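# Place one tray part in the fixture pocket, corners matched

## Task

Pick a single part out of the black tray and put it in the pocket on top of the raised fixture so that it lies flat, with the part's cut corner sitting in the pocket's cut corner.

## Robot and tools

ROBOT. Two arms, left_arm and right_arm, each with six joints and a two-finger gripper. Joint order is always waist, shoulder, elbow, wrist pitch, wrist yaw, wrist roll. Stated ranges in rad: waist -2.618 to 3.054, shoulder 0.000 to 3.142, elbow 0.000 to 3.142, wrist pitch -1.571 to 1.571, wrist yaw -1.571 to 1.571, wrist roll -2.094 to 2.094. A real end stop may sit up to 0.059 rad off the stated value. The drives are cheap and have play. Friction and load can leave a joint short of or beyond its command, especially at long reach, and a tiny turn may not happen at all.

FRAME. All hand data use the scene frame. Its origin is at table-top height, midway between the two nominal arm bases. +x points out over the table, +z points up, and left_arm is on the +y side. Camera left/right does not follow this. end_effector_position is in metres and end_effector_quat_wxyz is a quaternion. Both can be off by a few cm. The position sits between the finger pads, about 1 cm behind the tips. The fingers point along the gripper's +z, and they close along its y axis.

THE 14-NUMBER ROW. One flat list covers both arms: left_arm's 6 joint values and its opening, then right_arm's 6 joint values and its opening. Every value is in [-1, 1]. Each joint value is an offset from the arm's Joint targets as they stood when the action (or move) began. It is not measured from the previous row, so sending the same offset again moves the joint further. Scale: 1.0 equals 2.224 rad for waist, shoulder and elbow, and 8.485 rad for the three wrist joints. The opening is absolute: +1 fully open, -1 closed. To keep an arm still, send 0 for its joints and repeat its current opening. A 0 in the opening slot is a real half-open command.

execute_actions(actions, cameras). actions is a list of actions. Each action is a table of up to 15 rows, one row per 1/30 s control step. A shorter table repeats its last row to fill 15 steps. An empty list just reports the state. An action is rejected for both arms if it would push a joint more than 0.059 rad beyond its range. A joint driven into its real end stops there and reports "joint sent to its limit". Per step, a joint target can lead the measured angle by at most 0.339 rad (big three) or 2.2 rad (wrists). Targets that would put a gripper over 200 mm from where it is get scaled back. Large moves therefore need several actions. cameras lists image names: omitted, null or ["all"] gives all, [] gives none.

move(target, speed, blend, opening_speed, blocking, cameras). target is either one 14-number row or a list of up to 15 rows. In a list, every row is an offset from the same starting Joint targets, not from the row before. All joints are interpolated together, so the hand follows a curve and does not avoid obstacles or the other arm.
- speed: rad/s for the joint with the farthest to go, 0.01 to 12.57, default 0.5. Give one value, or one per target.
- blend: a corner radius in rad at intermediate targets.
- opening_speed: the finger command rate in units per second on the -1..1 scale, at least 0.2.
- blocking=false returns after about 0.5 s while the motion continues.
A path takes at least 0.5 s, and one longer than 10 s ends short. The result adds a "move:" line: done, off_target (at rest but more than 0.035 rad off), moving, held, or fault, plus limits=held if steps were withheld. Faster moves and targets set deeper past a contact hit and press harder.

wait(seconds 0 to 10) lets time pass while commands hold. stop brakes a running move. zoom_image(camera, region) enlarges a region of cam_head_left or cam_head_right. region is [x0, y0, x1, y1] in pixels from the top-left corner, at most 504 by 504. finished_scene(scene) ends the current scene, given its number. It is final, and the part must stay seated without the robot.

RESULTS. Joint positions (rad) and Joint velocities (rad/s) give one block per arm in joint order. Each block ends with the finger gap in m (0.093 means fully open) and its rate. "within noise" means the arm is still. Joint targets is the base your next offsets count from. Tool commands shows the present gripper commands. Joint torques are total drive outputs, with positive meaning toward larger angles. Joints 1 to 3 wrap at ±28 N m, and the readings carry offsets and noise. "joint command not followed" means the clearance check changed or blocked targets. If an arm is pushing on something or has been dragged, command its targets back past its measured positions.

GRIPPING. grip_measured uses the -1..1 scale and may read up to about 0.02 too open. The pads meet at about -0.94, and each mm of object width adds about 0.0208. To grip a rigid flat part firmly, command at least 0.24 below the reading for its width. A value just below that reading grips only lightly. Keep sending the closing value to hold. To release, send a value well above the width reading. A reading below -0.94 does not prove that a thin part is held. Each pad pushes about 50 to 65 N.

CAMERAS. cam_head_left and cam_head_right are both 504x504, with pinhole+radial calibration (K, D, T_world_to_cam) given. Each may be a couple of degrees and millimetres off, and changed values are listed in results.

CAUTIONS. Do not drop the part, release it while it is moving, slam or push hard, or knock anything off the table. Do not let the arms collide, and do not close one gripper on the other's fingers. Loose objects may get nudged now and then. Holding loads, keeping an arm stretched out, or pressing toward an unreachable pose heats motors. MOTOR HOT appears at 75 °C. At 90 °C an OVER-TEMPERATURE FAULT folds that arm away for the rest of the scene. The simulation keeps running while you think.

Each tool is called after "Emit:" as a command line: name --argument value for each argument, lists and objects as JSON in quotes; but a table of rows of numbers goes row by row, as --pt "numbers of a row", without its own name.

## Session

Emit:
execute_actions --actions '[]'

Scene clock: 0.00 s.
left_arm: end_effector_position=(+0.4065, +0.3406, +0.1026) grip_measured=+1.000 end_effector_quat_wxyz=(+0.624, -0.009, +0.781, +0.002) | right_arm: end_effector_position=(+0.3600, -0.2853, +0.1094) grip_measured=+1.000 end_effector_quat_wxyz=(+0.648, +0.129, +0.744, -0.099)
Joint positions: left_arm=[-0.079 1.58 0.268 1.089 -0.106 -0.032 0.093] | right_arm=[-0.034 1.601 0.181 1.271 0.293 0.064 0.093]
Joint velocities: within noise
Joint torques (N m): no reading
Motor temperatures (°C): left_arm=[29 32 32 29 30 29 25] | right_arm=[25 31 32 36 27 32 28]
Heat: left arm: 32 °C; right arm: 36 °C.
Joint targets: left_arm=[-0.079 1.575 0.274 1.093 -0.110 -0.037] | right_arm=[-0.034 1.598 0.185 1.271 0.298 0.059]
Tool commands: left_gripper/opening=+1.0 right_gripper/opening=+1.0

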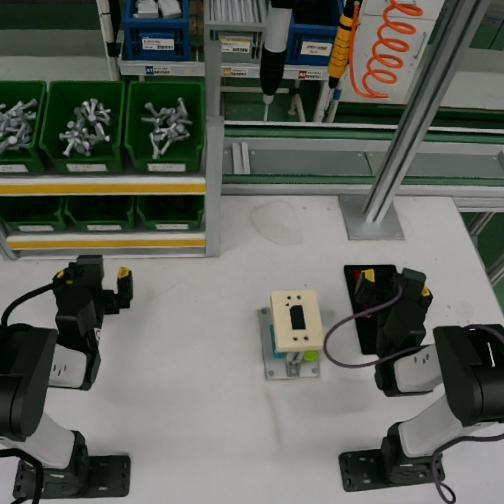

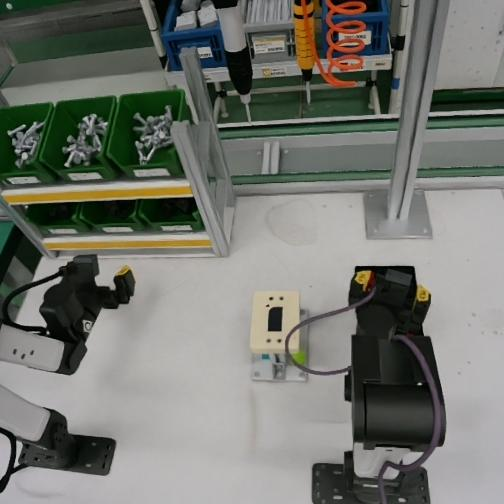

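Emit:
zoom_image --camera "cam_head_left" --region '[240, 250, 440, 400]'

Emit:
zoom_image --camera "cam_head_right" --region '[230, 250, 450, 400]'

Scaled by 2.520 from the camera's 504x504 image, which has a finer 720x720 frame.

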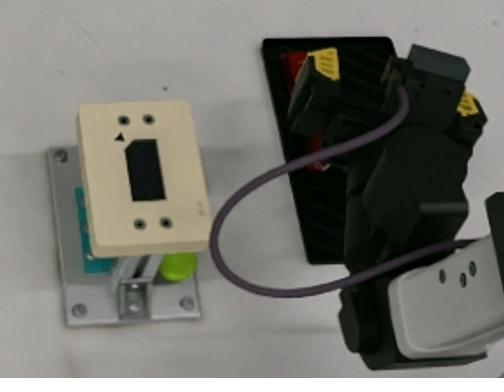

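Scaled by 2.291 from the camera's 504x504 image, which has a finer 720x720 frame.

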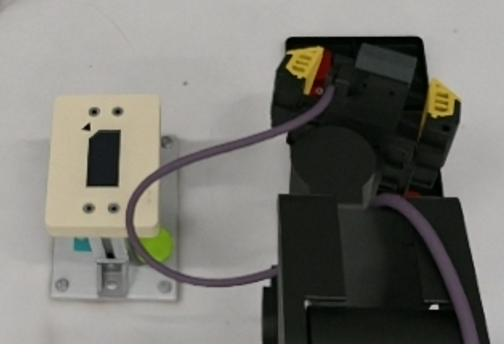

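Emit:
move --target '[0,0,0,0,0,0,1, -0.405,-0.18,0.36,-0.1485,-0.035,-0.007,1]' --speed 1.0

Scene clock: 64.23 s.
left_arm: end_effector_position=(+0.4065, +0.3406, +0.1026) grip_measured=+1.000 end_effector_quat_wxyz=(+0.625, -0.013, +0.781, -0.001) | right_arm: end_effector_position=(+0.2517, -0.5621, +0.3162) grip_measured=+1.000 end_effector_quat_wxyz=(+0.569, +0.353, +0.683, -0.291)
Joint positions: left_arm=[-0.079 1.58 0.268 1.089 -0.106 -0.043 0.093] | right_arm=[-0.932 1.206 0.966 0.056 0.025 0.01 0.093]
Joint velocities: within noise
Joint torques (N m): left_arm=[0.09 -5.07 5.12 2.18 0.07 -0.03] | right_arm=[0.16 -5.31 9.58 1.71 -0.29 0]
Motor temperatures (°C): left_arm=[28 35 34 34 30 29 25] | right_arm=[25 33 33 44 27 31 28]
Heat: left arm: 35 °C; right arm: 44 °C.
Joint targets: left_arm=[-0.079 1.575 0.274 1.093 -0.110 -0.037] | right_arm=[-0.934 1.198 0.986 0.011 0.001 -0.001]
move: off_target (right_arm); right_arm: the wrist pitch is farthest, 0.045 rad from its target

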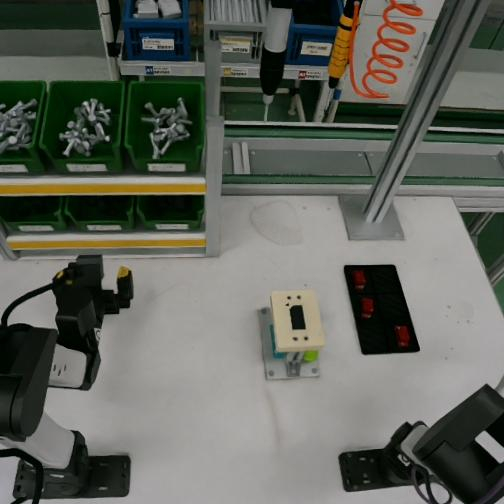

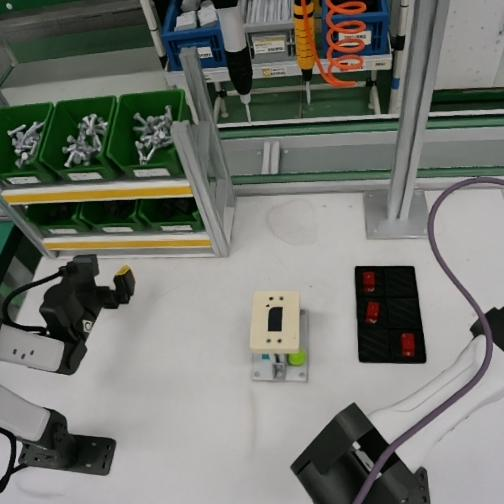

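Emit:
zoom_image --camera "cam_head_left" --region '[335, 255, 425, 360]'

Emit:
zoom_image --camera "cam_head_right" --region '[345, 255, 435, 370]'

Emit:
zoom_image --camera "cam_head_left" --region '[250, 275, 340, 385]'

Emit:
zoom_image --camera "cam_head_right" --region '[235, 275, 325, 385]'

Scaled by 4.800 from the camera's 504x504 image, which has a finer 720x720 frame.

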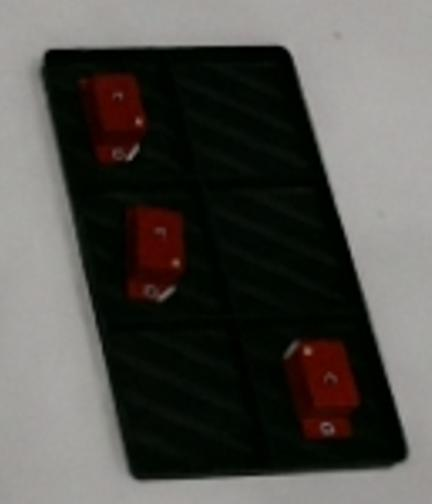

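Scaled by 4.383 from the camera's 504x504 image, which has a finer 720x720 frame.

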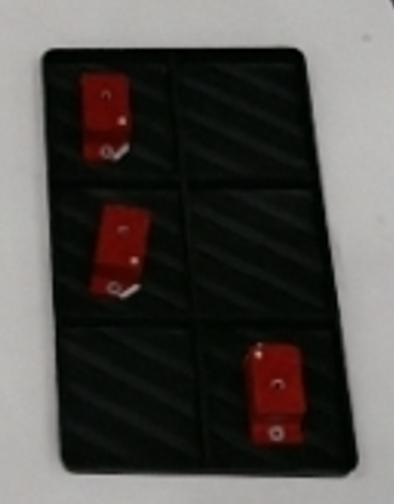

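Scaled by 4.582 from the camera's 504x504 image, which has a finer 720x720 frame.

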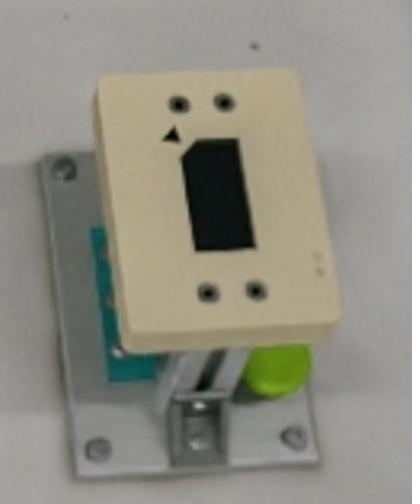

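Scaled by 4.582 from the camera's 504x504 image, which has a finer 720x720 frame.

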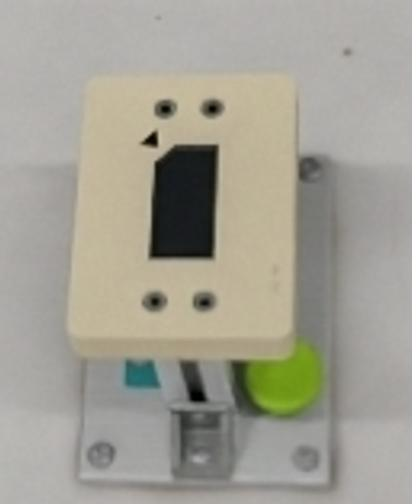

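Emit:
zoom_image --camera "cam_head_left" --region '[385, 315, 421, 357]'

Emit:
zoom_image --camera "cam_head_right" --region '[388, 322, 428, 364]'

Emit:
zoom_image --camera "cam_head_left" --region '[345, 263, 381, 305]'

Scaled by 12.000 from the camera's 504x504 image, which has a finer 720x720 frame.

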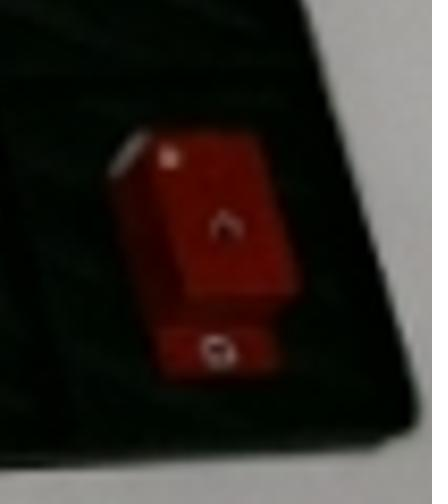

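Scaled by 12.000 from the camera's 504x504 image, which has a finer 720x720 frame.

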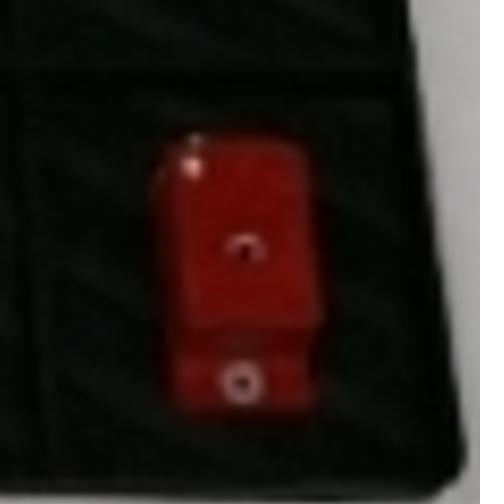

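Scaled by 12.000 from the camera's 504x504 image, which has a finer 720x720 frame.

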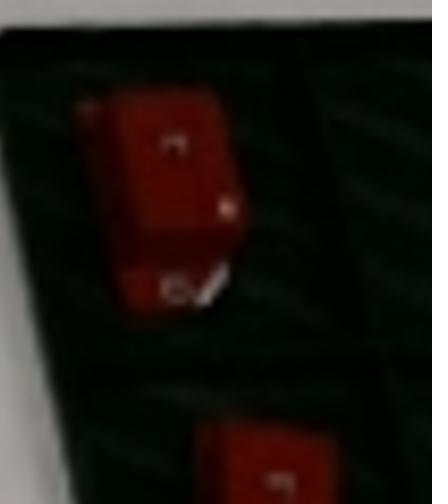

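Emit:
move --target '[0,0,0,0,0,0,1, 0.3192,0.1286,0.0598,-0.1434,0,-0.0222,1]' --speed 1.0

Scene clock: 245.63 s.
left_arm: end_effector_position=(+0.4065, +0.3406, +0.1026) grip_measured=+1.000 end_effector_quat_wxyz=(+0.625, -0.013, +0.781, -0.001) | right_arm: end_effector_position=(+0.2419, -0.2835, +0.0999) grip_measured=+1.000 end_effector_quat_wxyz=(+0.000, +0.020, +1.000, -0.009)
Joint positions: left_arm=[-0.079 1.58 0.268 1.089 -0.106 -0.043 0.093] | right_arm=[-0.227 1.469 1.094 -1.192 0.019 -0.18 0.093]
Joint velocities: within noise
Joint torques (N m): left_arm=[0.08 -5.15 5.16 2.2 0.09 -0.03] | right_arm=[0.64 -3.99 8.42 0.18 -0.2 0.01]
Motor temperatures (°C): left_arm=[28 35 34 36 29 29 25] | right_arm=[25 35 43 46 27 31 27]
Heat: left arm: 36 °C; right arm: 46 °C.
Joint targets: left_arm=[-0.079 1.575 0.274 1.093 -0.110 -0.037] | right_arm=[-0.225 1.484 1.119 -1.205 0.001 -0.189]
move: done

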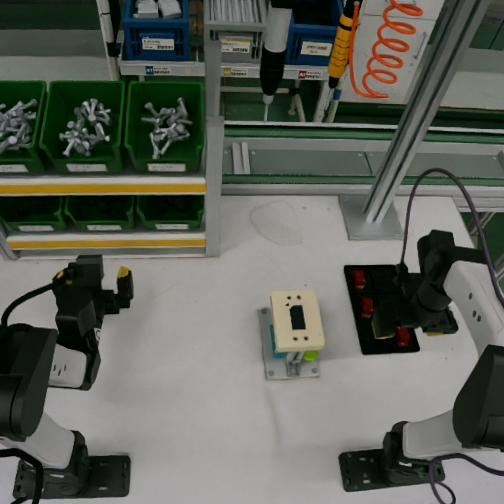

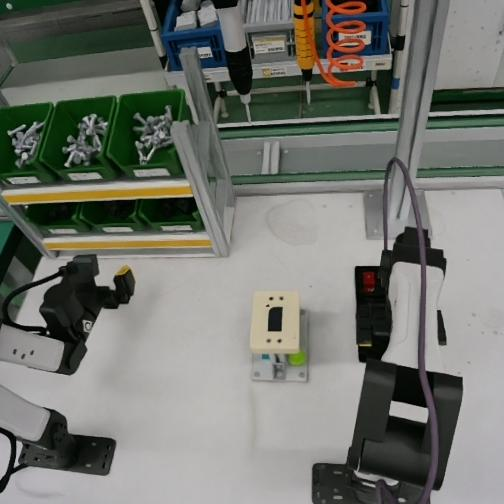

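Emit:
zoom_image --camera "cam_head_left" --region '[350, 270, 460, 370]'

Emit:
zoom_image --camera "cam_head_right" --region '[340, 260, 460, 370]'

Scaled by 4.582 from the camera's 504x504 image, which has a finer 720x720 frame.

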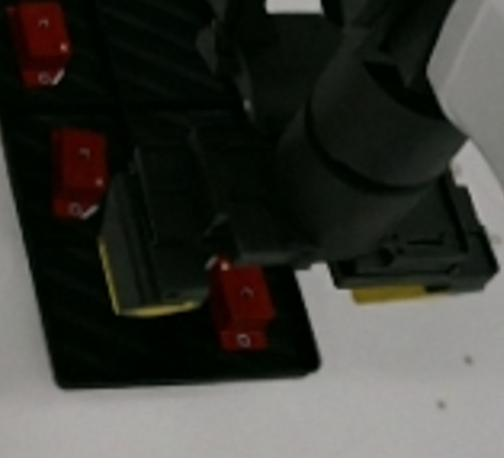

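Scaled by 4.200 from the camera's 504x504 image, which has a finer 720x720 frame.

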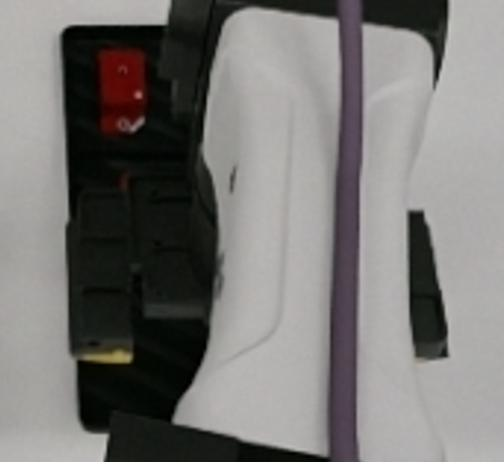

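Emit:
move --target '[0,0,0,0,0,0,1, -0.0252,0.0544,-0.0029,0.0146,-0.0022,-0.008,0.1]' --speed 0.6

Emit:
zoom_image --camera "cam_head_left" --region '[360, 290, 450, 370]'

Scene clock: 323.97 s.
left_arm: end_effector_position=(+0.4065, +0.3406, +0.1026) grip_measured=+1.000 end_effector_quat_wxyz=(+0.625, -0.013, +0.781, -0.001) | right_arm: end_effector_position=(+0.2559, -0.2977, +0.0713) grip_measured=+0.103 end_effector_quat_wxyz=(-0.017, +0.014, +1.000, +0.002)
Joint positions: left_arm=[-0.079 1.58 0.268 1.089 -0.106 -0.043 0.093] | right_arm=[-0.278 1.59 1.094 -1.108 0.005 -0.243 0.05]
Joint velocities: within noise
Joint torques (N m): left_arm=[0.08 -5.11 5.16 2.18 0.06 -0.04] | right_arm=[0.12 -4.96 7.62 0.47 -0.27 -0.01]
Motor temperatures (°C): left_arm=[28 34 33 37 29 28 25] | right_arm=[25 33 44 40 27 30 27]
Heat: left arm: 37 °C; right arm: 44 °C.
Joint targets: left_arm=[-0.079 1.575 0.274 1.093 -0.110 -0.037] | right_arm=[-0.281 1.605 1.112 -1.082 -0.017 -0.257]
move: done

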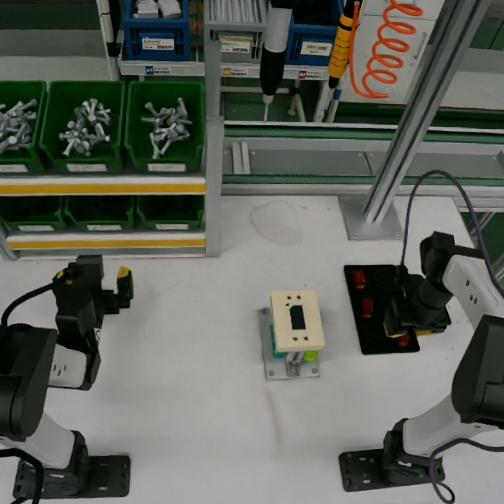

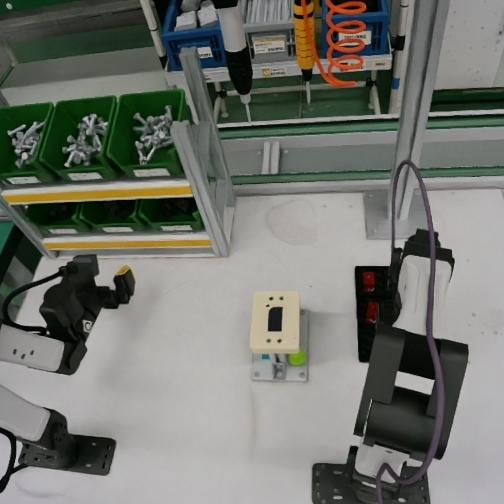

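Scaled by 5.600 from the camera's 504x504 image, which has a finer 720x720 frame.

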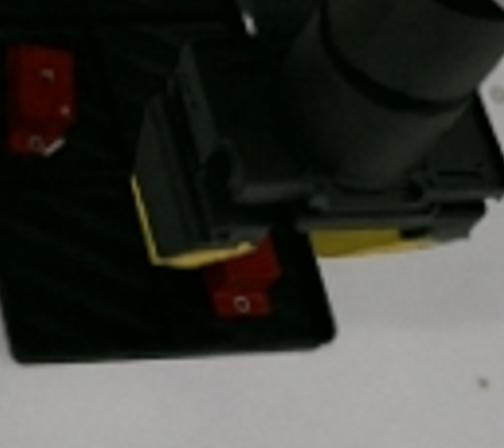

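Emit:
zoom_image --camera "cam_head_left" --region '[378, 310, 452, 352]'

Emit:
zoom_image --camera "cam_head_left" --region '[45, 245, 145, 325]'

Emit:
zoom_image --camera "cam_head_right" --region '[40, 245, 140, 325]'

Scaled by 6.811 from the camera's 504x504 image, which has a finer 720x720 frame.

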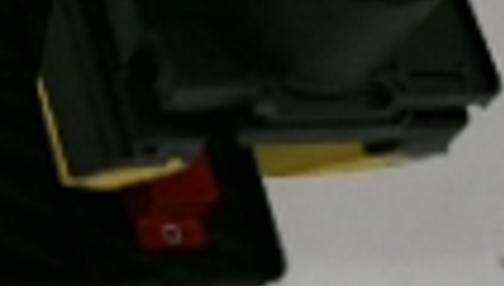

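Scaled by 5.040 from the camera's 504x504 image, which has a finer 720x720 frame.

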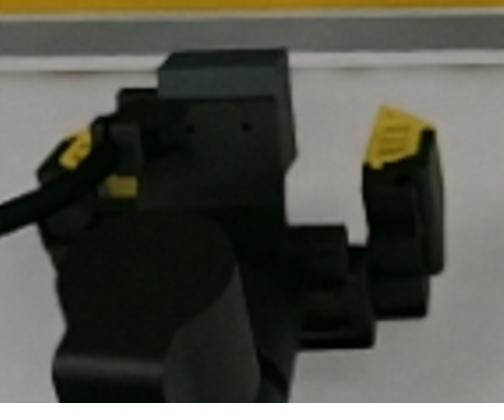

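Scaled by 5.040 from the camera's 504x504 image, which has a finer 720x720 frame.

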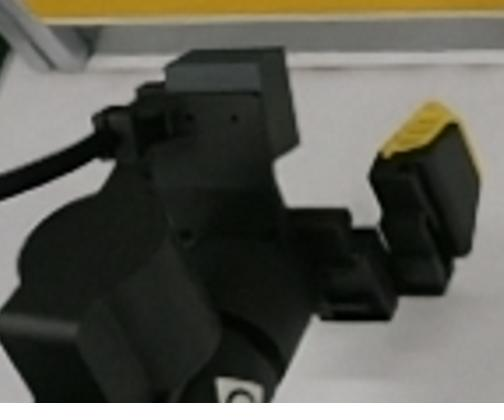

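Emit:
move --target '[0,0,0,0,0,0,1, -0.0184,0.018,-0.031,0.0154,-0.0006,-0.0044,0.1]' --speed 0.3

Emit:
zoom_image --camera "cam_head_left" --region '[374, 310, 448, 362]'

Emit:
zoom_image --camera "cam_head_right" --region '[345, 280, 465, 370]'

Scene clock: 475.10 s.
left_arm: end_effector_position=(+0.4065, +0.3406, +0.1026) grip_measured=+1.000 end_effector_quat_wxyz=(+0.625, -0.013, +0.781, -0.001) | right_arm: end_effector_position=(+0.2694, -0.3123, +0.0522) grip_measured=+0.103 end_effector_quat_wxyz=(+0.009, +0.015, +1.000, -0.003)
Joint positions: left_arm=[-0.079 1.58 0.268 1.089 -0.106 -0.043 0.093] | right_arm=[-0.318 1.629 1.056 -0.979 0 -0.281 0.05]
Joint velocities: within noise
Joint torques (N m): left_arm=[0.13 -5.05 5.23 2.2 0.05 -0.03] | right_arm=[0.08 -5.18 4.85 0.55 -0.27 -0.01]
Motor temperatures (°C): left_arm=[28 34 33 38 29 28 25] | right_arm=[25 34 44 37 27 30 27]
Heat: left arm: 38 °C; right arm: 44 °C.
Joint targets: left_arm=[-0.079 1.575 0.274 1.093 -0.110 -0.037] | right_arm=[-0.322 1.645 1.044 -0.951 -0.022 -0.294]
move: done

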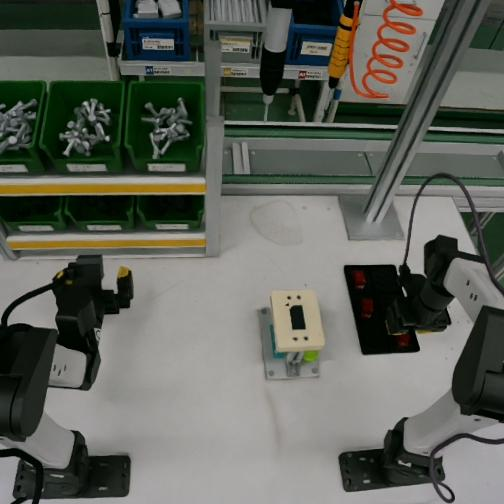

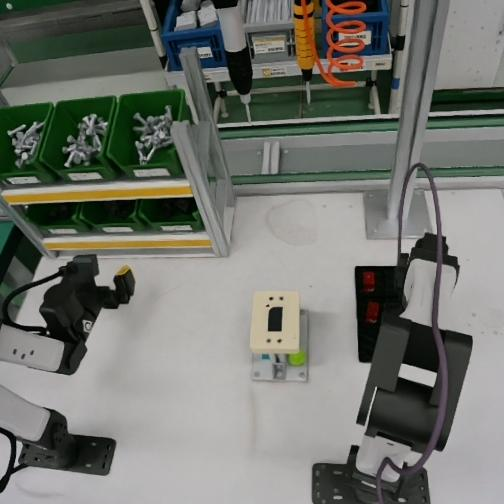

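Scaled by 6.811 from the camera's 504x504 image, which has a finer 720x720 frame.

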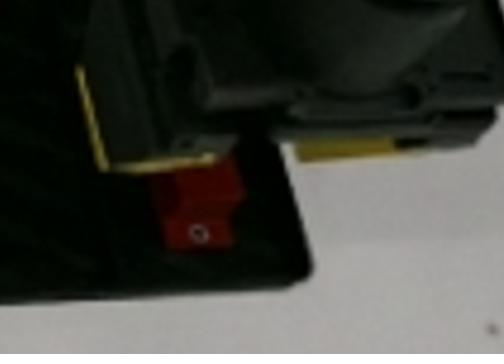

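Scaled by 4.200 from the camera's 504x504 image, which has a finer 720x720 frame.

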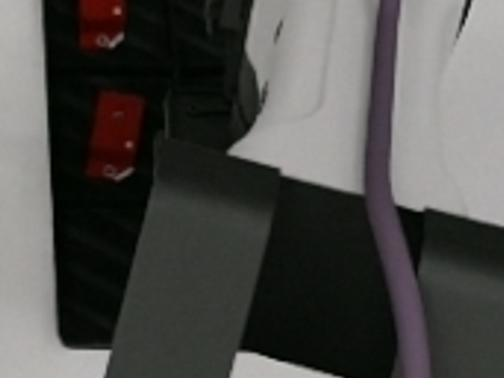

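Emit:
move --target '[0,0,0,0,0,0,1, 0,0,0,0,0,0,-0.9]' --speed 0.3 --cameras '["cam_head_left"]'

Emit:
zoom_image --camera "cam_head_left" --region '[374, 300, 448, 362]'

Scene clock: 531.83 s.
left_arm: end_effector_position=(+0.4065, +0.3406, +0.1026) grip_measured=+1.000 end_effector_quat_wxyz=(+0.625, -0.013, +0.781, -0.001) | right_arm: end_effector_position=(+0.2698, -0.3124, +0.0522) grip_measured=-0.897 end_effector_quat_wxyz=(+0.010, +0.014, +1.000, -0.003)
Joint positions: left_arm=[-0.079 1.58 0.268 1.089 -0.106 -0.043 0.093] | right_arm=[-0.318 1.629 1.056 -0.978 0 -0.283 0.002]
Joint velocities: within noise
Joint torques (N m): left_arm=[0.03 -5.07 5.11 2.2 0.1 -0.03] | right_arm=[0.08 -5.19 4.83 0.58 -0.27 0.01]
Motor temperatures (°C): left_arm=[27 34 33 38 29 28 25] | right_arm=[25 34 40 36 27 30 27]
Heat: left arm: 38 °C; right arm: 40 °C.
Joint targets: left_arm=[-0.079 1.575 0.274 1.093 -0.110 -0.037] | right_arm=[-0.322 1.645 1.044 -0.951 -0.022 -0.294]
move: done
Images, in order (width x height): cam_head_left 504x504.

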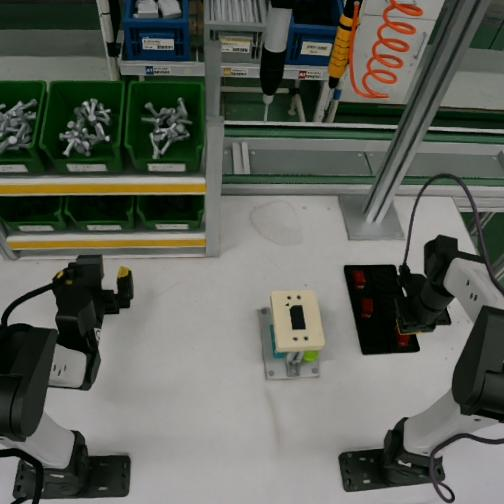

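Scaled by 6.811 from the camera's 504x504 image, which has a finer 720x720 frame.

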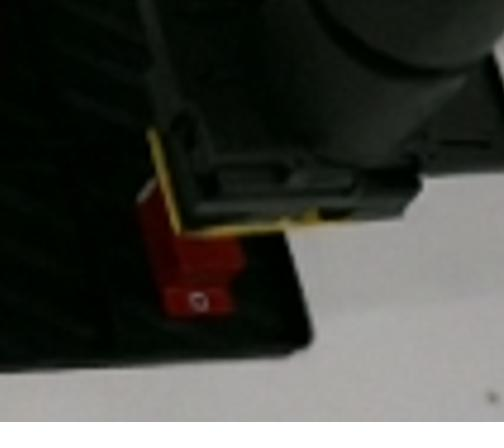

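Emit:
zoom_image --camera "cam_head_left" --region '[394, 316, 438, 350]'

Scaled by 11.455 from the camera's 504x504 image, which has a finer 720x720 frame.

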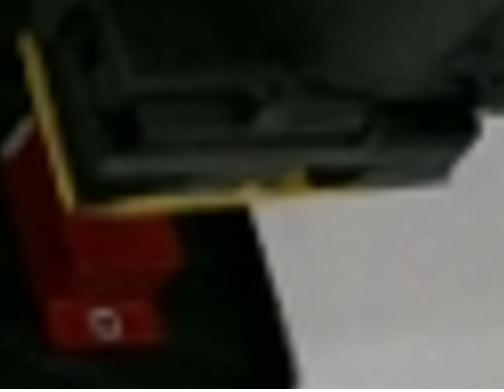

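Emit:
move --target '[0,0,0,0,0,0,1, 0.0256,-0.0067,-0.0216,0.00165,0,0.00695,0.1]' --speed 0.3 --cameras '["cam_head_left"]'

Emit:
zoom_image --camera "cam_head_left" --region '[374, 306, 444, 356]'

Scene clock: 603.17 s.
left_arm: end_effector_position=(+0.4065, +0.3406, +0.1026) grip_measured=+1.000 end_effector_quat_wxyz=(+0.625, -0.013, +0.781, -0.001) | right_arm: end_effector_position=(+0.2618, -0.2956, +0.0409) grip_measured=+0.097 end_effector_quat_wxyz=(-0.007, +0.006, +1.000, +0.002)
Joint positions: left_arm=[-0.079 1.58 0.268 1.089 -0.106 -0.043 0.093] | right_arm=[-0.268 1.629 1.008 -0.964 -0.001 -0.249 0.05]
Joint velocities: within noise
Joint torques (N m): left_arm=[0.14 -5.11 5.15 2.19 0.08 -0.04] | right_arm=[0.73 -6.38 4.63 0.53 -0.25 0.13]
Motor temperatures (°C): left_arm=[27 34 33 38 29 28 25] | right_arm=[25 34 39 35 27 30 27]
Heat: left arm: 38 °C; right arm: 39 °C.
Joint targets: left_arm=[-0.079 1.575 0.274 1.093 -0.110 -0.037] | right_arm=[-0.264 1.630 0.995 -0.937 -0.022 -0.235]
move: done
Images, in order (width x height): cam_head_left 504x504.

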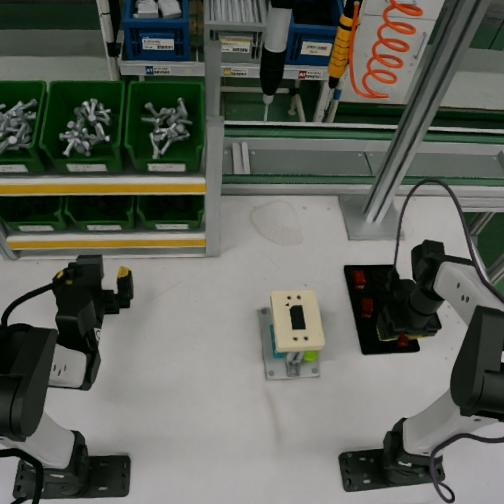

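Scaled by 7.200 from the camera's 504x504 image, which has a finer 720x720 frame.

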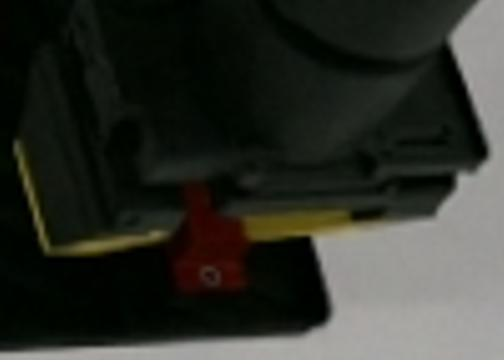

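Emit:
move --target '[0,0,0,0,0,0,1, 0.0031,0.0126,-0.0234,0.0094,0,0.0024,0.1]' --speed 0.15 --cameras '["cam_head_left"]'

Emit:
zoom_image --camera "cam_head_left" --region '[374, 306, 444, 356]'

Scene clock: 662.53 s.
left_arm: end_effector_position=(+0.4065, +0.3406, +0.1026) grip_measured=+1.000 end_effector_quat_wxyz=(+0.625, -0.013, +0.781, -0.001) | right_arm: end_effector_position=(+0.2610, -0.2942, +0.0298) grip_measured=+0.097 end_effector_quat_wxyz=(-0.002, +0.021, +1.000, +0.001)
Joint positions: left_arm=[-0.079 1.58 0.268 1.089 -0.106 -0.043 0.093] | right_arm=[-0.264 1.634 0.966 -0.907 -0.001 -0.216 0.05]
Joint velocities: within noise
Joint torques (N m): left_arm=[0.08 -5.07 5.18 2.2 0.09 -0.03] | right_arm=[0.81 -4.3 3.7 0.75 -0.24 0.14]
Motor temperatures (°C): left_arm=[27 34 33 38 28 28 25] | right_arm=[25 35 39 34 27 30 27]
Heat: left arm: 38 °C; right arm: 39 °C.
Joint targets: left_arm=[-0.079 1.575 0.274 1.093 -0.110 -0.037] | right_arm=[-0.258 1.658 0.943 -0.857 -0.022 -0.215]
move: off_target (right_arm); right_arm: the wrist pitch is farthest, 0.050 rad from its target
Images, in order (width x height): cam_head_left 504x504.

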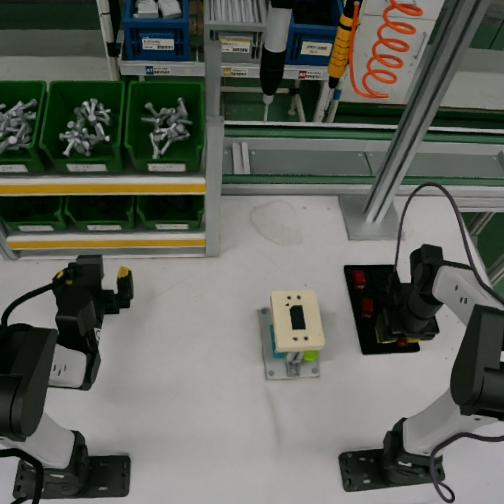

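Scaled by 7.200 from the camera's 504x504 image, which has a finer 720x720 frame.

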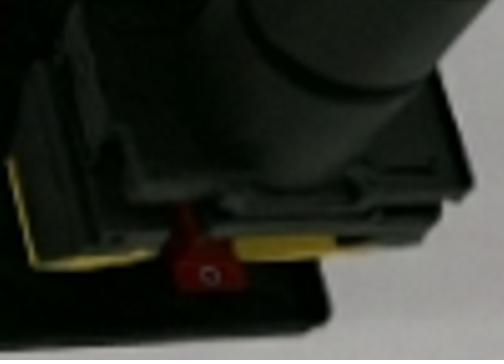

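Emit:
move --target '[0,0,0,0,0,0,1, 0,0.0054,-0.0103,0.0044,0,0,0.1]' --speed 0.1 --cameras '["cam_head_left"]'

Emit:
zoom_image --camera "cam_head_left" --region '[374, 306, 444, 356]'

Scene clock: 691.17 s.
left_arm: end_effector_position=(+0.4065, +0.3406, +0.1026) grip_measured=+1.000 end_effector_quat_wxyz=(+0.625, -0.013, +0.781, -0.001) | right_arm: end_effector_position=(+0.2609, -0.2942, +0.0285) grip_measured=+0.097 end_effector_quat_wxyz=(-0.001, +0.022, +1.000, +0.001)
Joint positions: left_arm=[-0.079 1.58 0.268 1.089 -0.106 -0.043 0.093] | right_arm=[-0.264 1.634 0.96 -0.899 -0.001 -0.212 0.05]
Joint velocities: within noise
Joint torques (N m): left_arm=[0.14 -5.05 5.15 2.22 0.06 -0.02] | right_arm=[0.81 -3.21 2.11 1.04 -0.24 0.11]
Motor temperatures (°C): left_arm=[27 34 33 38 28 28 25] | right_arm=[25 34 37 34 27 30 27]
Heat: left arm: 38 °C; right arm: 37 °C.
Joint targets: left_arm=[-0.079 1.575 0.274 1.093 -0.110 -0.037] | right_arm=[-0.258 1.670 0.920 -0.820 -0.022 -0.215]
move: off_target (right_arm); right_arm: the wrist pitch is farthest, 0.080 rad from its target
Images, in order (width x height): cam_head_left 504x504.

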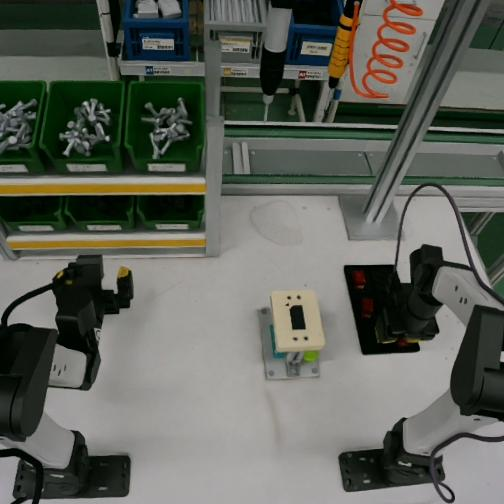

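Scaled by 7.200 from the camera's 504x504 image, which has a finer 720x720 frame.

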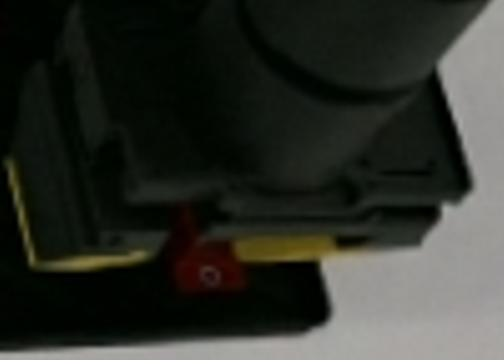

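Emit:
move --target '[-0.2792,-0.1686,0.4164,0.048,0.013,0.0044,0.1, 0,-0.018,0.0337,-0.0138,0,0,0.1]' --speed 0.7

Emit:
zoom_image --camera "cam_head_left" --region '[40, 80, 190, 230]'

Scene clock: 803.43 s.
left_arm: end_effector_position=(+0.1928, +0.2169, +0.6546) grip_measured=+0.102 end_effector_quat_wxyz=(+0.930, +0.035, +0.095, -0.355) | right_arm: end_effector_position=(+0.2591, -0.2937, +0.0313) grip_measured=+0.097 end_effector_quat_wxyz=(-0.007, +0.022, +1.000, +0.002)
Joint positions: left_arm=[-0.693 1.194 1.187 1.376 0.002 -0.021 0.05] | right_arm=[-0.264 1.634 0.972 -0.924 -0.001 -0.212 0.05]
Joint velocities: within noise
Joint torques (N m): left_arm=[-0.43 -1.98 6.6 1.44 0.13 0.16] | right_arm=[0.81 -6.79 7.84 0.11 -0.24 0.1]
Motor temperatures (°C): left_arm=[27 34 33 38 28 28 25] | right_arm=[25 32 35 36 27 30 27]
Heat: left arm: 38 °C; right arm: 36 °C.
Joint targets: left_arm=[-0.700 1.200 1.200 1.500 0.001 0.000] | right_arm=[-0.258 1.630 0.995 -0.937 -0.022 -0.215]
move: off_target (left_arm); left_arm: the wrist pitch is farthest, 0.124 rad from its target

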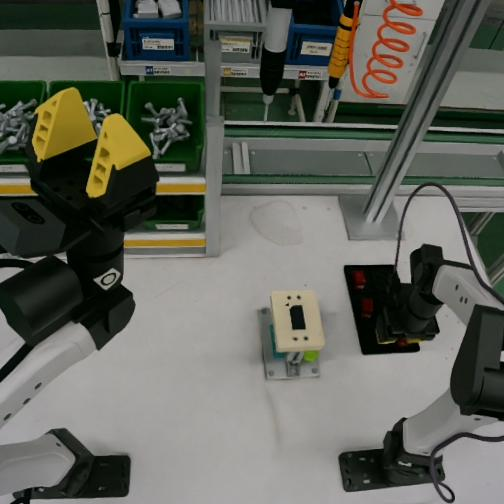

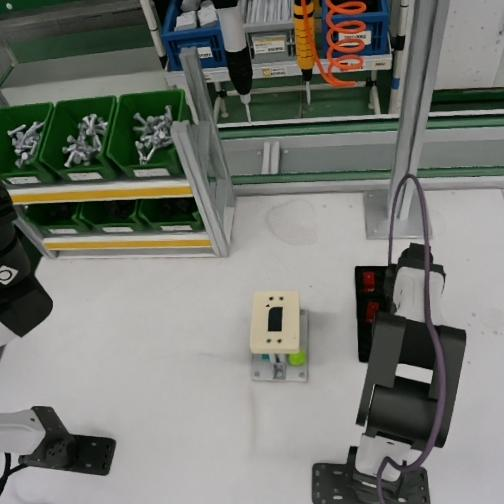

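Scaled by 3.360 from the camera's 504x504 image, which has a finer 720x720 frame.

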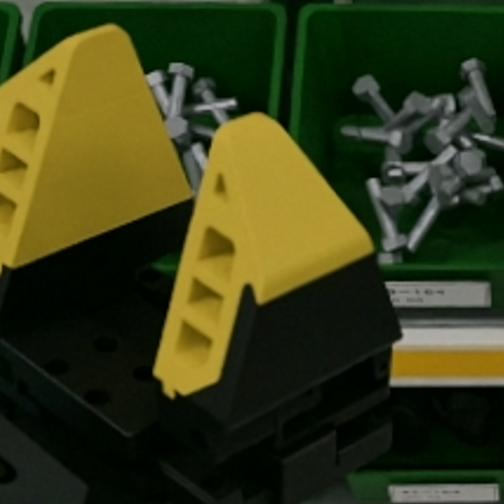

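Emit:
move --target '[0,0,0,-0.0146,0,0,0.1, -0.0198,0.0166,0.0517,-0.0057,0,-0.0067,0.1]' --speed 0.3 --cameras '["cam_head_left"]'

Emit:
zoom_image --camera "cam_head_left" --region '[374, 306, 444, 356]'

Scene clock: 888.83 s.
left_arm: end_effector_position=(+0.1955, +0.2146, +0.6539) grip_measured=+0.102 end_effector_quat_wxyz=(+0.929, +0.037, +0.102, -0.354) | right_arm: end_effector_position=(+0.2823, -0.3099, +0.0552) grip_measured=+0.097 end_effector_quat_wxyz=(+0.020, +0.016, +1.000, -0.004)
Joint positions: left_arm=[-0.693 1.194 1.187 1.361 0.002 -0.02 0.05] | right_arm=[-0.299 1.648 1.088 -0.97 -0.003 -0.258 0.05]
Joint velocities: within noise
Joint torques (N m): left_arm=[-0.43 -1.98 6.64 0.26 0.13 0.16] | right_arm=[0.09 -5.16 8.02 0.24 -0.24 -0.03]
Motor temperatures (°C): left_arm=[27 31 34 35 28 28 25] | right_arm=[25 35 38 33 27 30 27]
Heat: left arm: 35 °C; right arm: 38 °C.
Joint targets: left_arm=[-0.700 1.200 1.200 1.376 0.001 0.000] | right_arm=[-0.302 1.667 1.110 -0.985 -0.022 -0.272]
move: done
Images, in order (width x height): cam_head_left 504x504.

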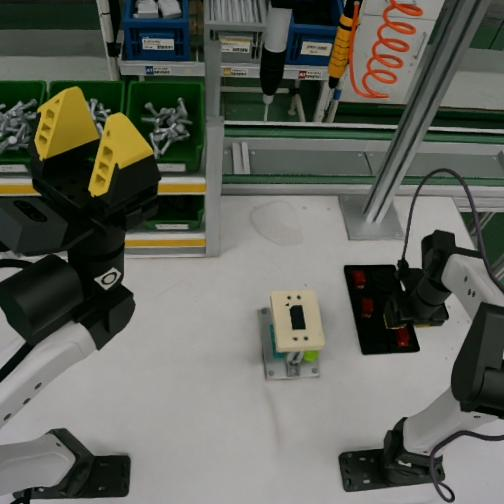

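Scaled by 7.200 from the camera's 504x504 image, which has a finer 720x720 frame.

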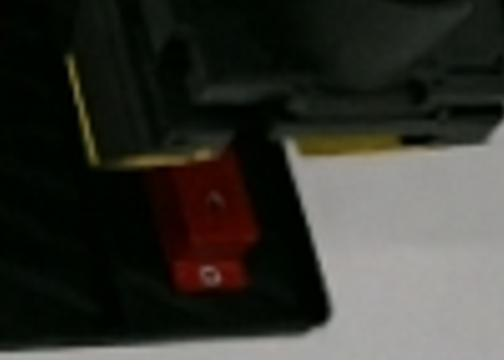

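Emit:
move --target '[0,0,0,0,0,0,0.1, 0,0.0108,-0.0495,0.0114,0,0,0.1]' --speed 0.15 --cameras '["cam_head_left"]'

Emit:
zoom_image --camera "cam_head_left" --region '[374, 306, 444, 356]'

Scene clock: 916.93 s.
left_arm: end_effector_position=(+0.1955, +0.2146, +0.6539) grip_measured=+0.102 end_effector_quat_wxyz=(+0.929, +0.037, +0.102, -0.354) | right_arm: end_effector_position=(+0.2687, -0.3059, +0.0306) grip_measured=+0.097 end_effector_quat_wxyz=(-0.003, +0.016, +1.000, +0.002)
Joint positions: left_arm=[-0.693 1.194 1.187 1.361 0.002 -0.02 0.05] | right_arm=[-0.299 1.674 1.012 -0.916 -0.003 -0.258 0.05]
Joint velocities: within noise
Joint torques (N m): left_arm=[-0.44 -1.91 6.63 0.26 0.15 0.16] | right_arm=[0.09 -5.26 4.63 0.57 -0.24 -0.01]
Motor temperatures (°C): left_arm=[27 31 34 33 28 28 25] | right_arm=[25 35 41 33 27 30 27]
Heat: left arm: 34 °C; right arm: 41 °C.
Joint targets: left_arm=[-0.700 1.200 1.200 1.376 0.001 0.000] | right_arm=[-0.302 1.691 1.000 -0.889 -0.022 -0.272]
move: done
Images, in order (width x height): cam_head_left 504x504.

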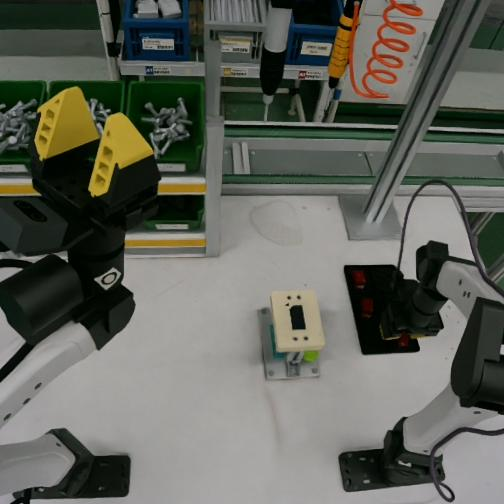

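Scaled by 7.200 from the camera's 504x504 image, which has a finer 720x720 frame.

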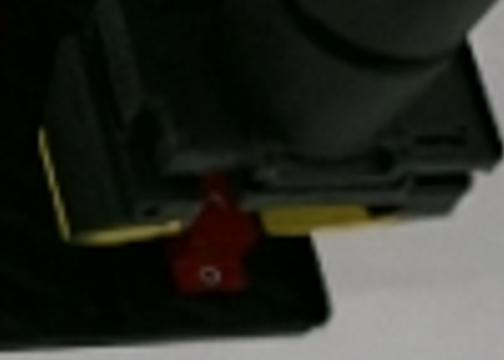

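Emit:
move --target '[0,0,0,0,0,0,0.1, -0.0049,0.0045,-0.0108,0.0042,0,0,0.1]' --speed 0.08 --cameras '["cam_head_left"]'

Emit:
zoom_image --camera "cam_head_left" --region '[374, 306, 444, 356]'

Scene clock: 927.80 s.
left_arm: end_effector_position=(+0.1955, +0.2146, +0.6539) grip_measured=+0.102 end_effector_quat_wxyz=(+0.929, +0.037, +0.102, -0.354) | right_arm: end_effector_position=(+0.2677, -0.3080, +0.0229) grip_measured=+0.097 end_effector_quat_wxyz=(-0.001, +0.021, +1.000, +0.002)
Joint positions: left_arm=[-0.693 1.194 1.187 1.361 0.002 -0.02 0.05] | right_arm=[-0.307 1.683 0.989 -0.881 -0.003 -0.258 0.05]
Joint velocities: within noise
Joint torques (N m): left_arm=[-0.43 -2 6.63 0.27 0.14 0.15] | right_arm=[-0.13 -5.19 4.48 0.54 -0.24 -0.01]
Motor temperatures (°C): left_arm=[27 31 34 32 28 28 25] | right_arm=[25 35 40 33 27 30 27]
Heat: left arm: 34 °C; right arm: 40 °C.
Joint targets: left_arm=[-0.700 1.200 1.200 1.376 0.001 0.000] | right_arm=[-0.313 1.701 0.976 -0.853 -0.022 -0.272]
move: done
Images, in order (width x height): cam_head_left 504x504.

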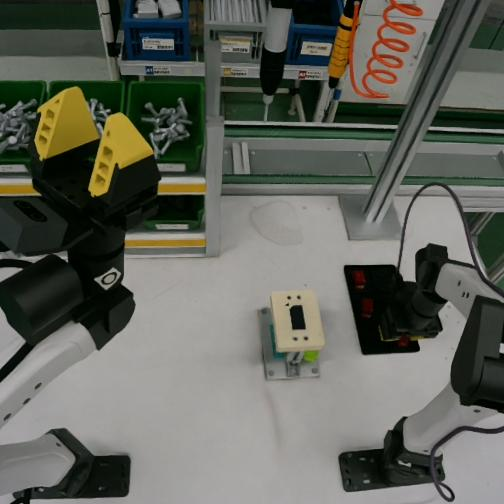

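Scaled by 7.200 from the camera's 504x504 image, which has a finer 720x720 frame.

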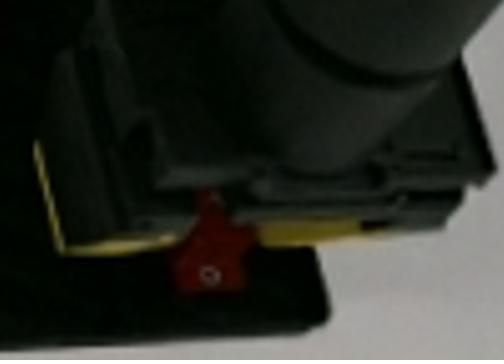

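Emit:
move --target '[0,0,0,0,0,0,0.1, -0.0045,0.0034,-0.0063,0.0026,0,0,0.1]' --speed 0.08 --cameras '["cam_head_left"]'

Scene clock: 942.53 s.
left_arm: end_effector_position=(+0.1955, +0.2146, +0.6539) grip_measured=+0.102 end_effector_quat_wxyz=(+0.929, +0.037, +0.102, -0.354) | right_arm: end_effector_position=(+0.2672, -0.3085, +0.0207) grip_measured=+0.097 end_effector_quat_wxyz=(+0.001, +0.025, +1.000, +0.008)
Joint positions: left_arm=[-0.693 1.194 1.187 1.361 0.002 -0.02 0.05] | right_arm=[-0.317 1.684 0.98 -0.869 -0.015 -0.26 0.05]
Joint velocities: within noise
Joint torques (N m): left_arm=[-0.4 -2 6.56 0.26 0.14 0.14] | right_arm=[-0.1 -4.55 4.05 0.64 -0.22 0]
Motor temperatures (°C): left_arm=[27 30 34 32 28 28 25] | right_arm=[25 35 39 33 27 30 27]
Heat: left arm: 34 °C; right arm: 39 °C.
Joint targets: left_arm=[-0.700 1.200 1.200 1.376 0.001 0.000] | right_arm=[-0.323 1.708 0.962 -0.831 -0.022 -0.272]
move: off_target (right_arm); right_arm: the wrist pitch is farthest, 0.038 rad from its target
Images, in order (width x height): cam_head_left 504x504.

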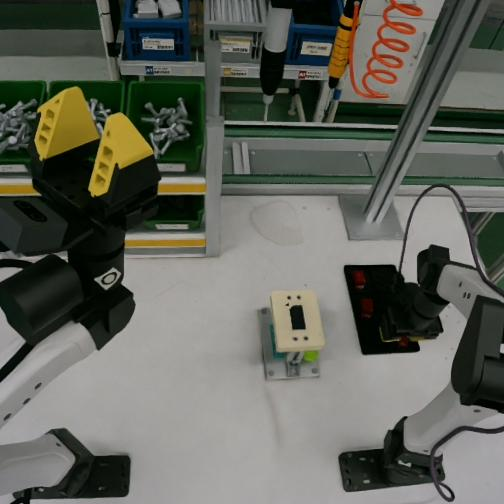

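Emit:
move --pt "0 0 0 0 0 0 0.1 0.0013 -0.0162 0.0508 -0.0134 0 -0.002 0.1" --pt "0 0 0 0 0 0 0.1 0.0013 -0.0063 0.0142 -0.0057 0 -0.002 0.1" --speed 0.15 --cameras '["cam_head_left"]'

Emit:
zoom_image --camera "cam_head_left" --region '[374, 306, 444, 356]'

Scene clock: 978.50 s.
left_arm: end_effector_position=(+0.1955, +0.2146, +0.6539) grip_measured=+0.102 end_effector_quat_wxyz=(+0.929, +0.037, +0.102, -0.354) | right_arm: end_effector_position=(+0.2666, -0.3100, +0.0266) grip_measured=+0.097 end_effector_quat_wxyz=(-0.006, +0.017, +1.000, +0.005)
Joint positions: left_arm=[-0.693 1.194 1.187 1.361 0.002 -0.02 0.05] | right_arm=[-0.317 1.684 1.006 -0.907 -0.006 -0.275 0.05]
Joint velocities: within noise
Joint torques (N m): left_arm=[-0.5 -1.99 6.65 0.27 0.15 0.15] | right_arm=[0.13 -5.86 4.57 0.51 -0.21 -0.01]
Motor temperatures (°C): left_arm=[27 30 34 30 28 28 25] | right_arm=[25 34 37 33 27 30 27]
Heat: left arm: 34 °C; right arm: 37 °C.
Joint targets: left_arm=[-0.700 1.200 1.200 1.376 0.001 0.000] | right_arm=[-0.320 1.694 0.994 -0.879 -0.022 -0.289]
move: done
Images, in order (width x height): cam_head_left 504x504.

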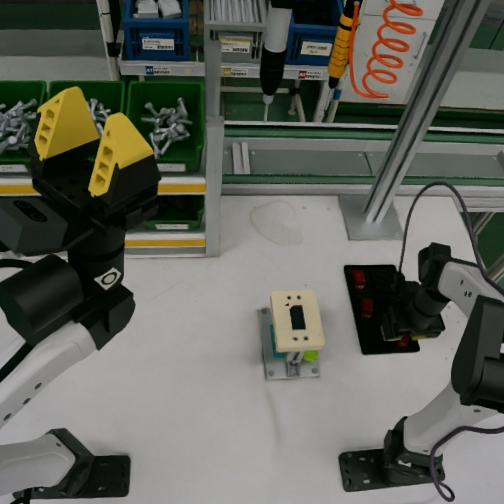

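Scaled by 7.200 from the camera's 504x504 image, which has a finer 720x720 frame.

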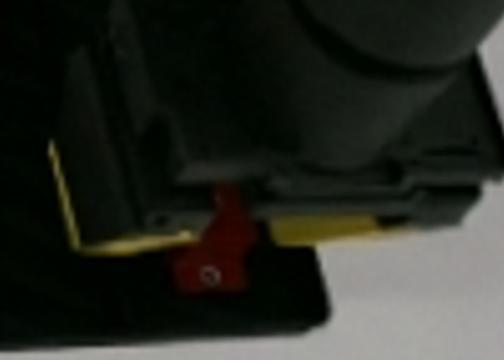

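Emit:
move --target '[0,0,0,0,0,0,0.1, 0,0,0.0135,-0.0037,0,0,0.1]' --speed 0.15 --cameras '[]'

Scene clock: 988.83 s.
left_arm: end_effector_position=(+0.1955, +0.2146, +0.6539) grip_measured=+0.102 end_effector_quat_wxyz=(+0.929, +0.037, +0.102, -0.354) | right_arm: end_effector_position=(+0.2669, -0.3101, +0.0266) grip_measured=+0.097 end_effector_quat_wxyz=(-0.005, +0.017, +1.000, +0.005)
Joint positions: left_arm=[-0.693 1.194 1.187 1.361 0.002 -0.02 0.05] | right_arm=[-0.317 1.684 1.006 -0.905 -0.006 -0.275 0.05]
Joint velocities: within noise
Joint torques (N m): left_arm=[-0.42 -1.98 6.61 0.28 0.12 0.16] | right_arm=[0.14 -5.86 7.3 0.21 -0.21 -0.01]
Motor temperatures (°C): left_arm=[27 30 34 30 28 28 25] | right_arm=[25 34 37 33 27 30 27]
Heat: left arm: 34 °C; right arm: 37 °C.
Joint targets: left_arm=[-0.700 1.200 1.200 1.376 0.001 0.000] | right_arm=[-0.320 1.694 1.024 -0.911 -0.022 -0.289]
move: done
No camera images: "cameras" was empty.

Emit:
move --target '[0,0,0,0,0,0,0.1, 0,0,0.0060,-0.0012,0,0,0.1]' --speed 0.15 --cameras '[]'

Scene clock: 1001.10 s.
left_arm: end_effector_position=(+0.1955, +0.2146, +0.6539) grip_measured=+0.102 end_effector_quat_wxyz=(+0.929, +0.037, +0.102, -0.354) | right_arm: end_effector_position=(+0.2690, -0.3107, +0.0285) grip_measured=+0.097 end_effector_quat_wxyz=(-0.003, +0.016, +1.000, +0.004)
Joint positions: left_arm=[-0.693 1.194 1.187 1.361 0.002 -0.02 0.05] | right_arm=[-0.317 1.684 1.014 -0.909 -0.006 -0.277 0.05]
Joint velocities: within noise
Joint torques (N m): left_arm=[-0.49 -1.95 6.64 0.27 0.13 0.17] | right_arm=[0.13 -5.9 7.79 0.14 -0.21 -0.01]
Motor temperatures (°C): left_arm=[27 30 34 30 28 28 25] | right_arm=[25 34 37 32 27 30 27]
Heat: left arm: 34 °C; right arm: 37 °C.
Joint targets: left_arm=[-0.700 1.200 1.200 1.376 0.001 0.000] | right_arm=[-0.320 1.694 1.037 -0.921 -0.022 -0.289]
move: done
No camera images: "cameras" was empty.


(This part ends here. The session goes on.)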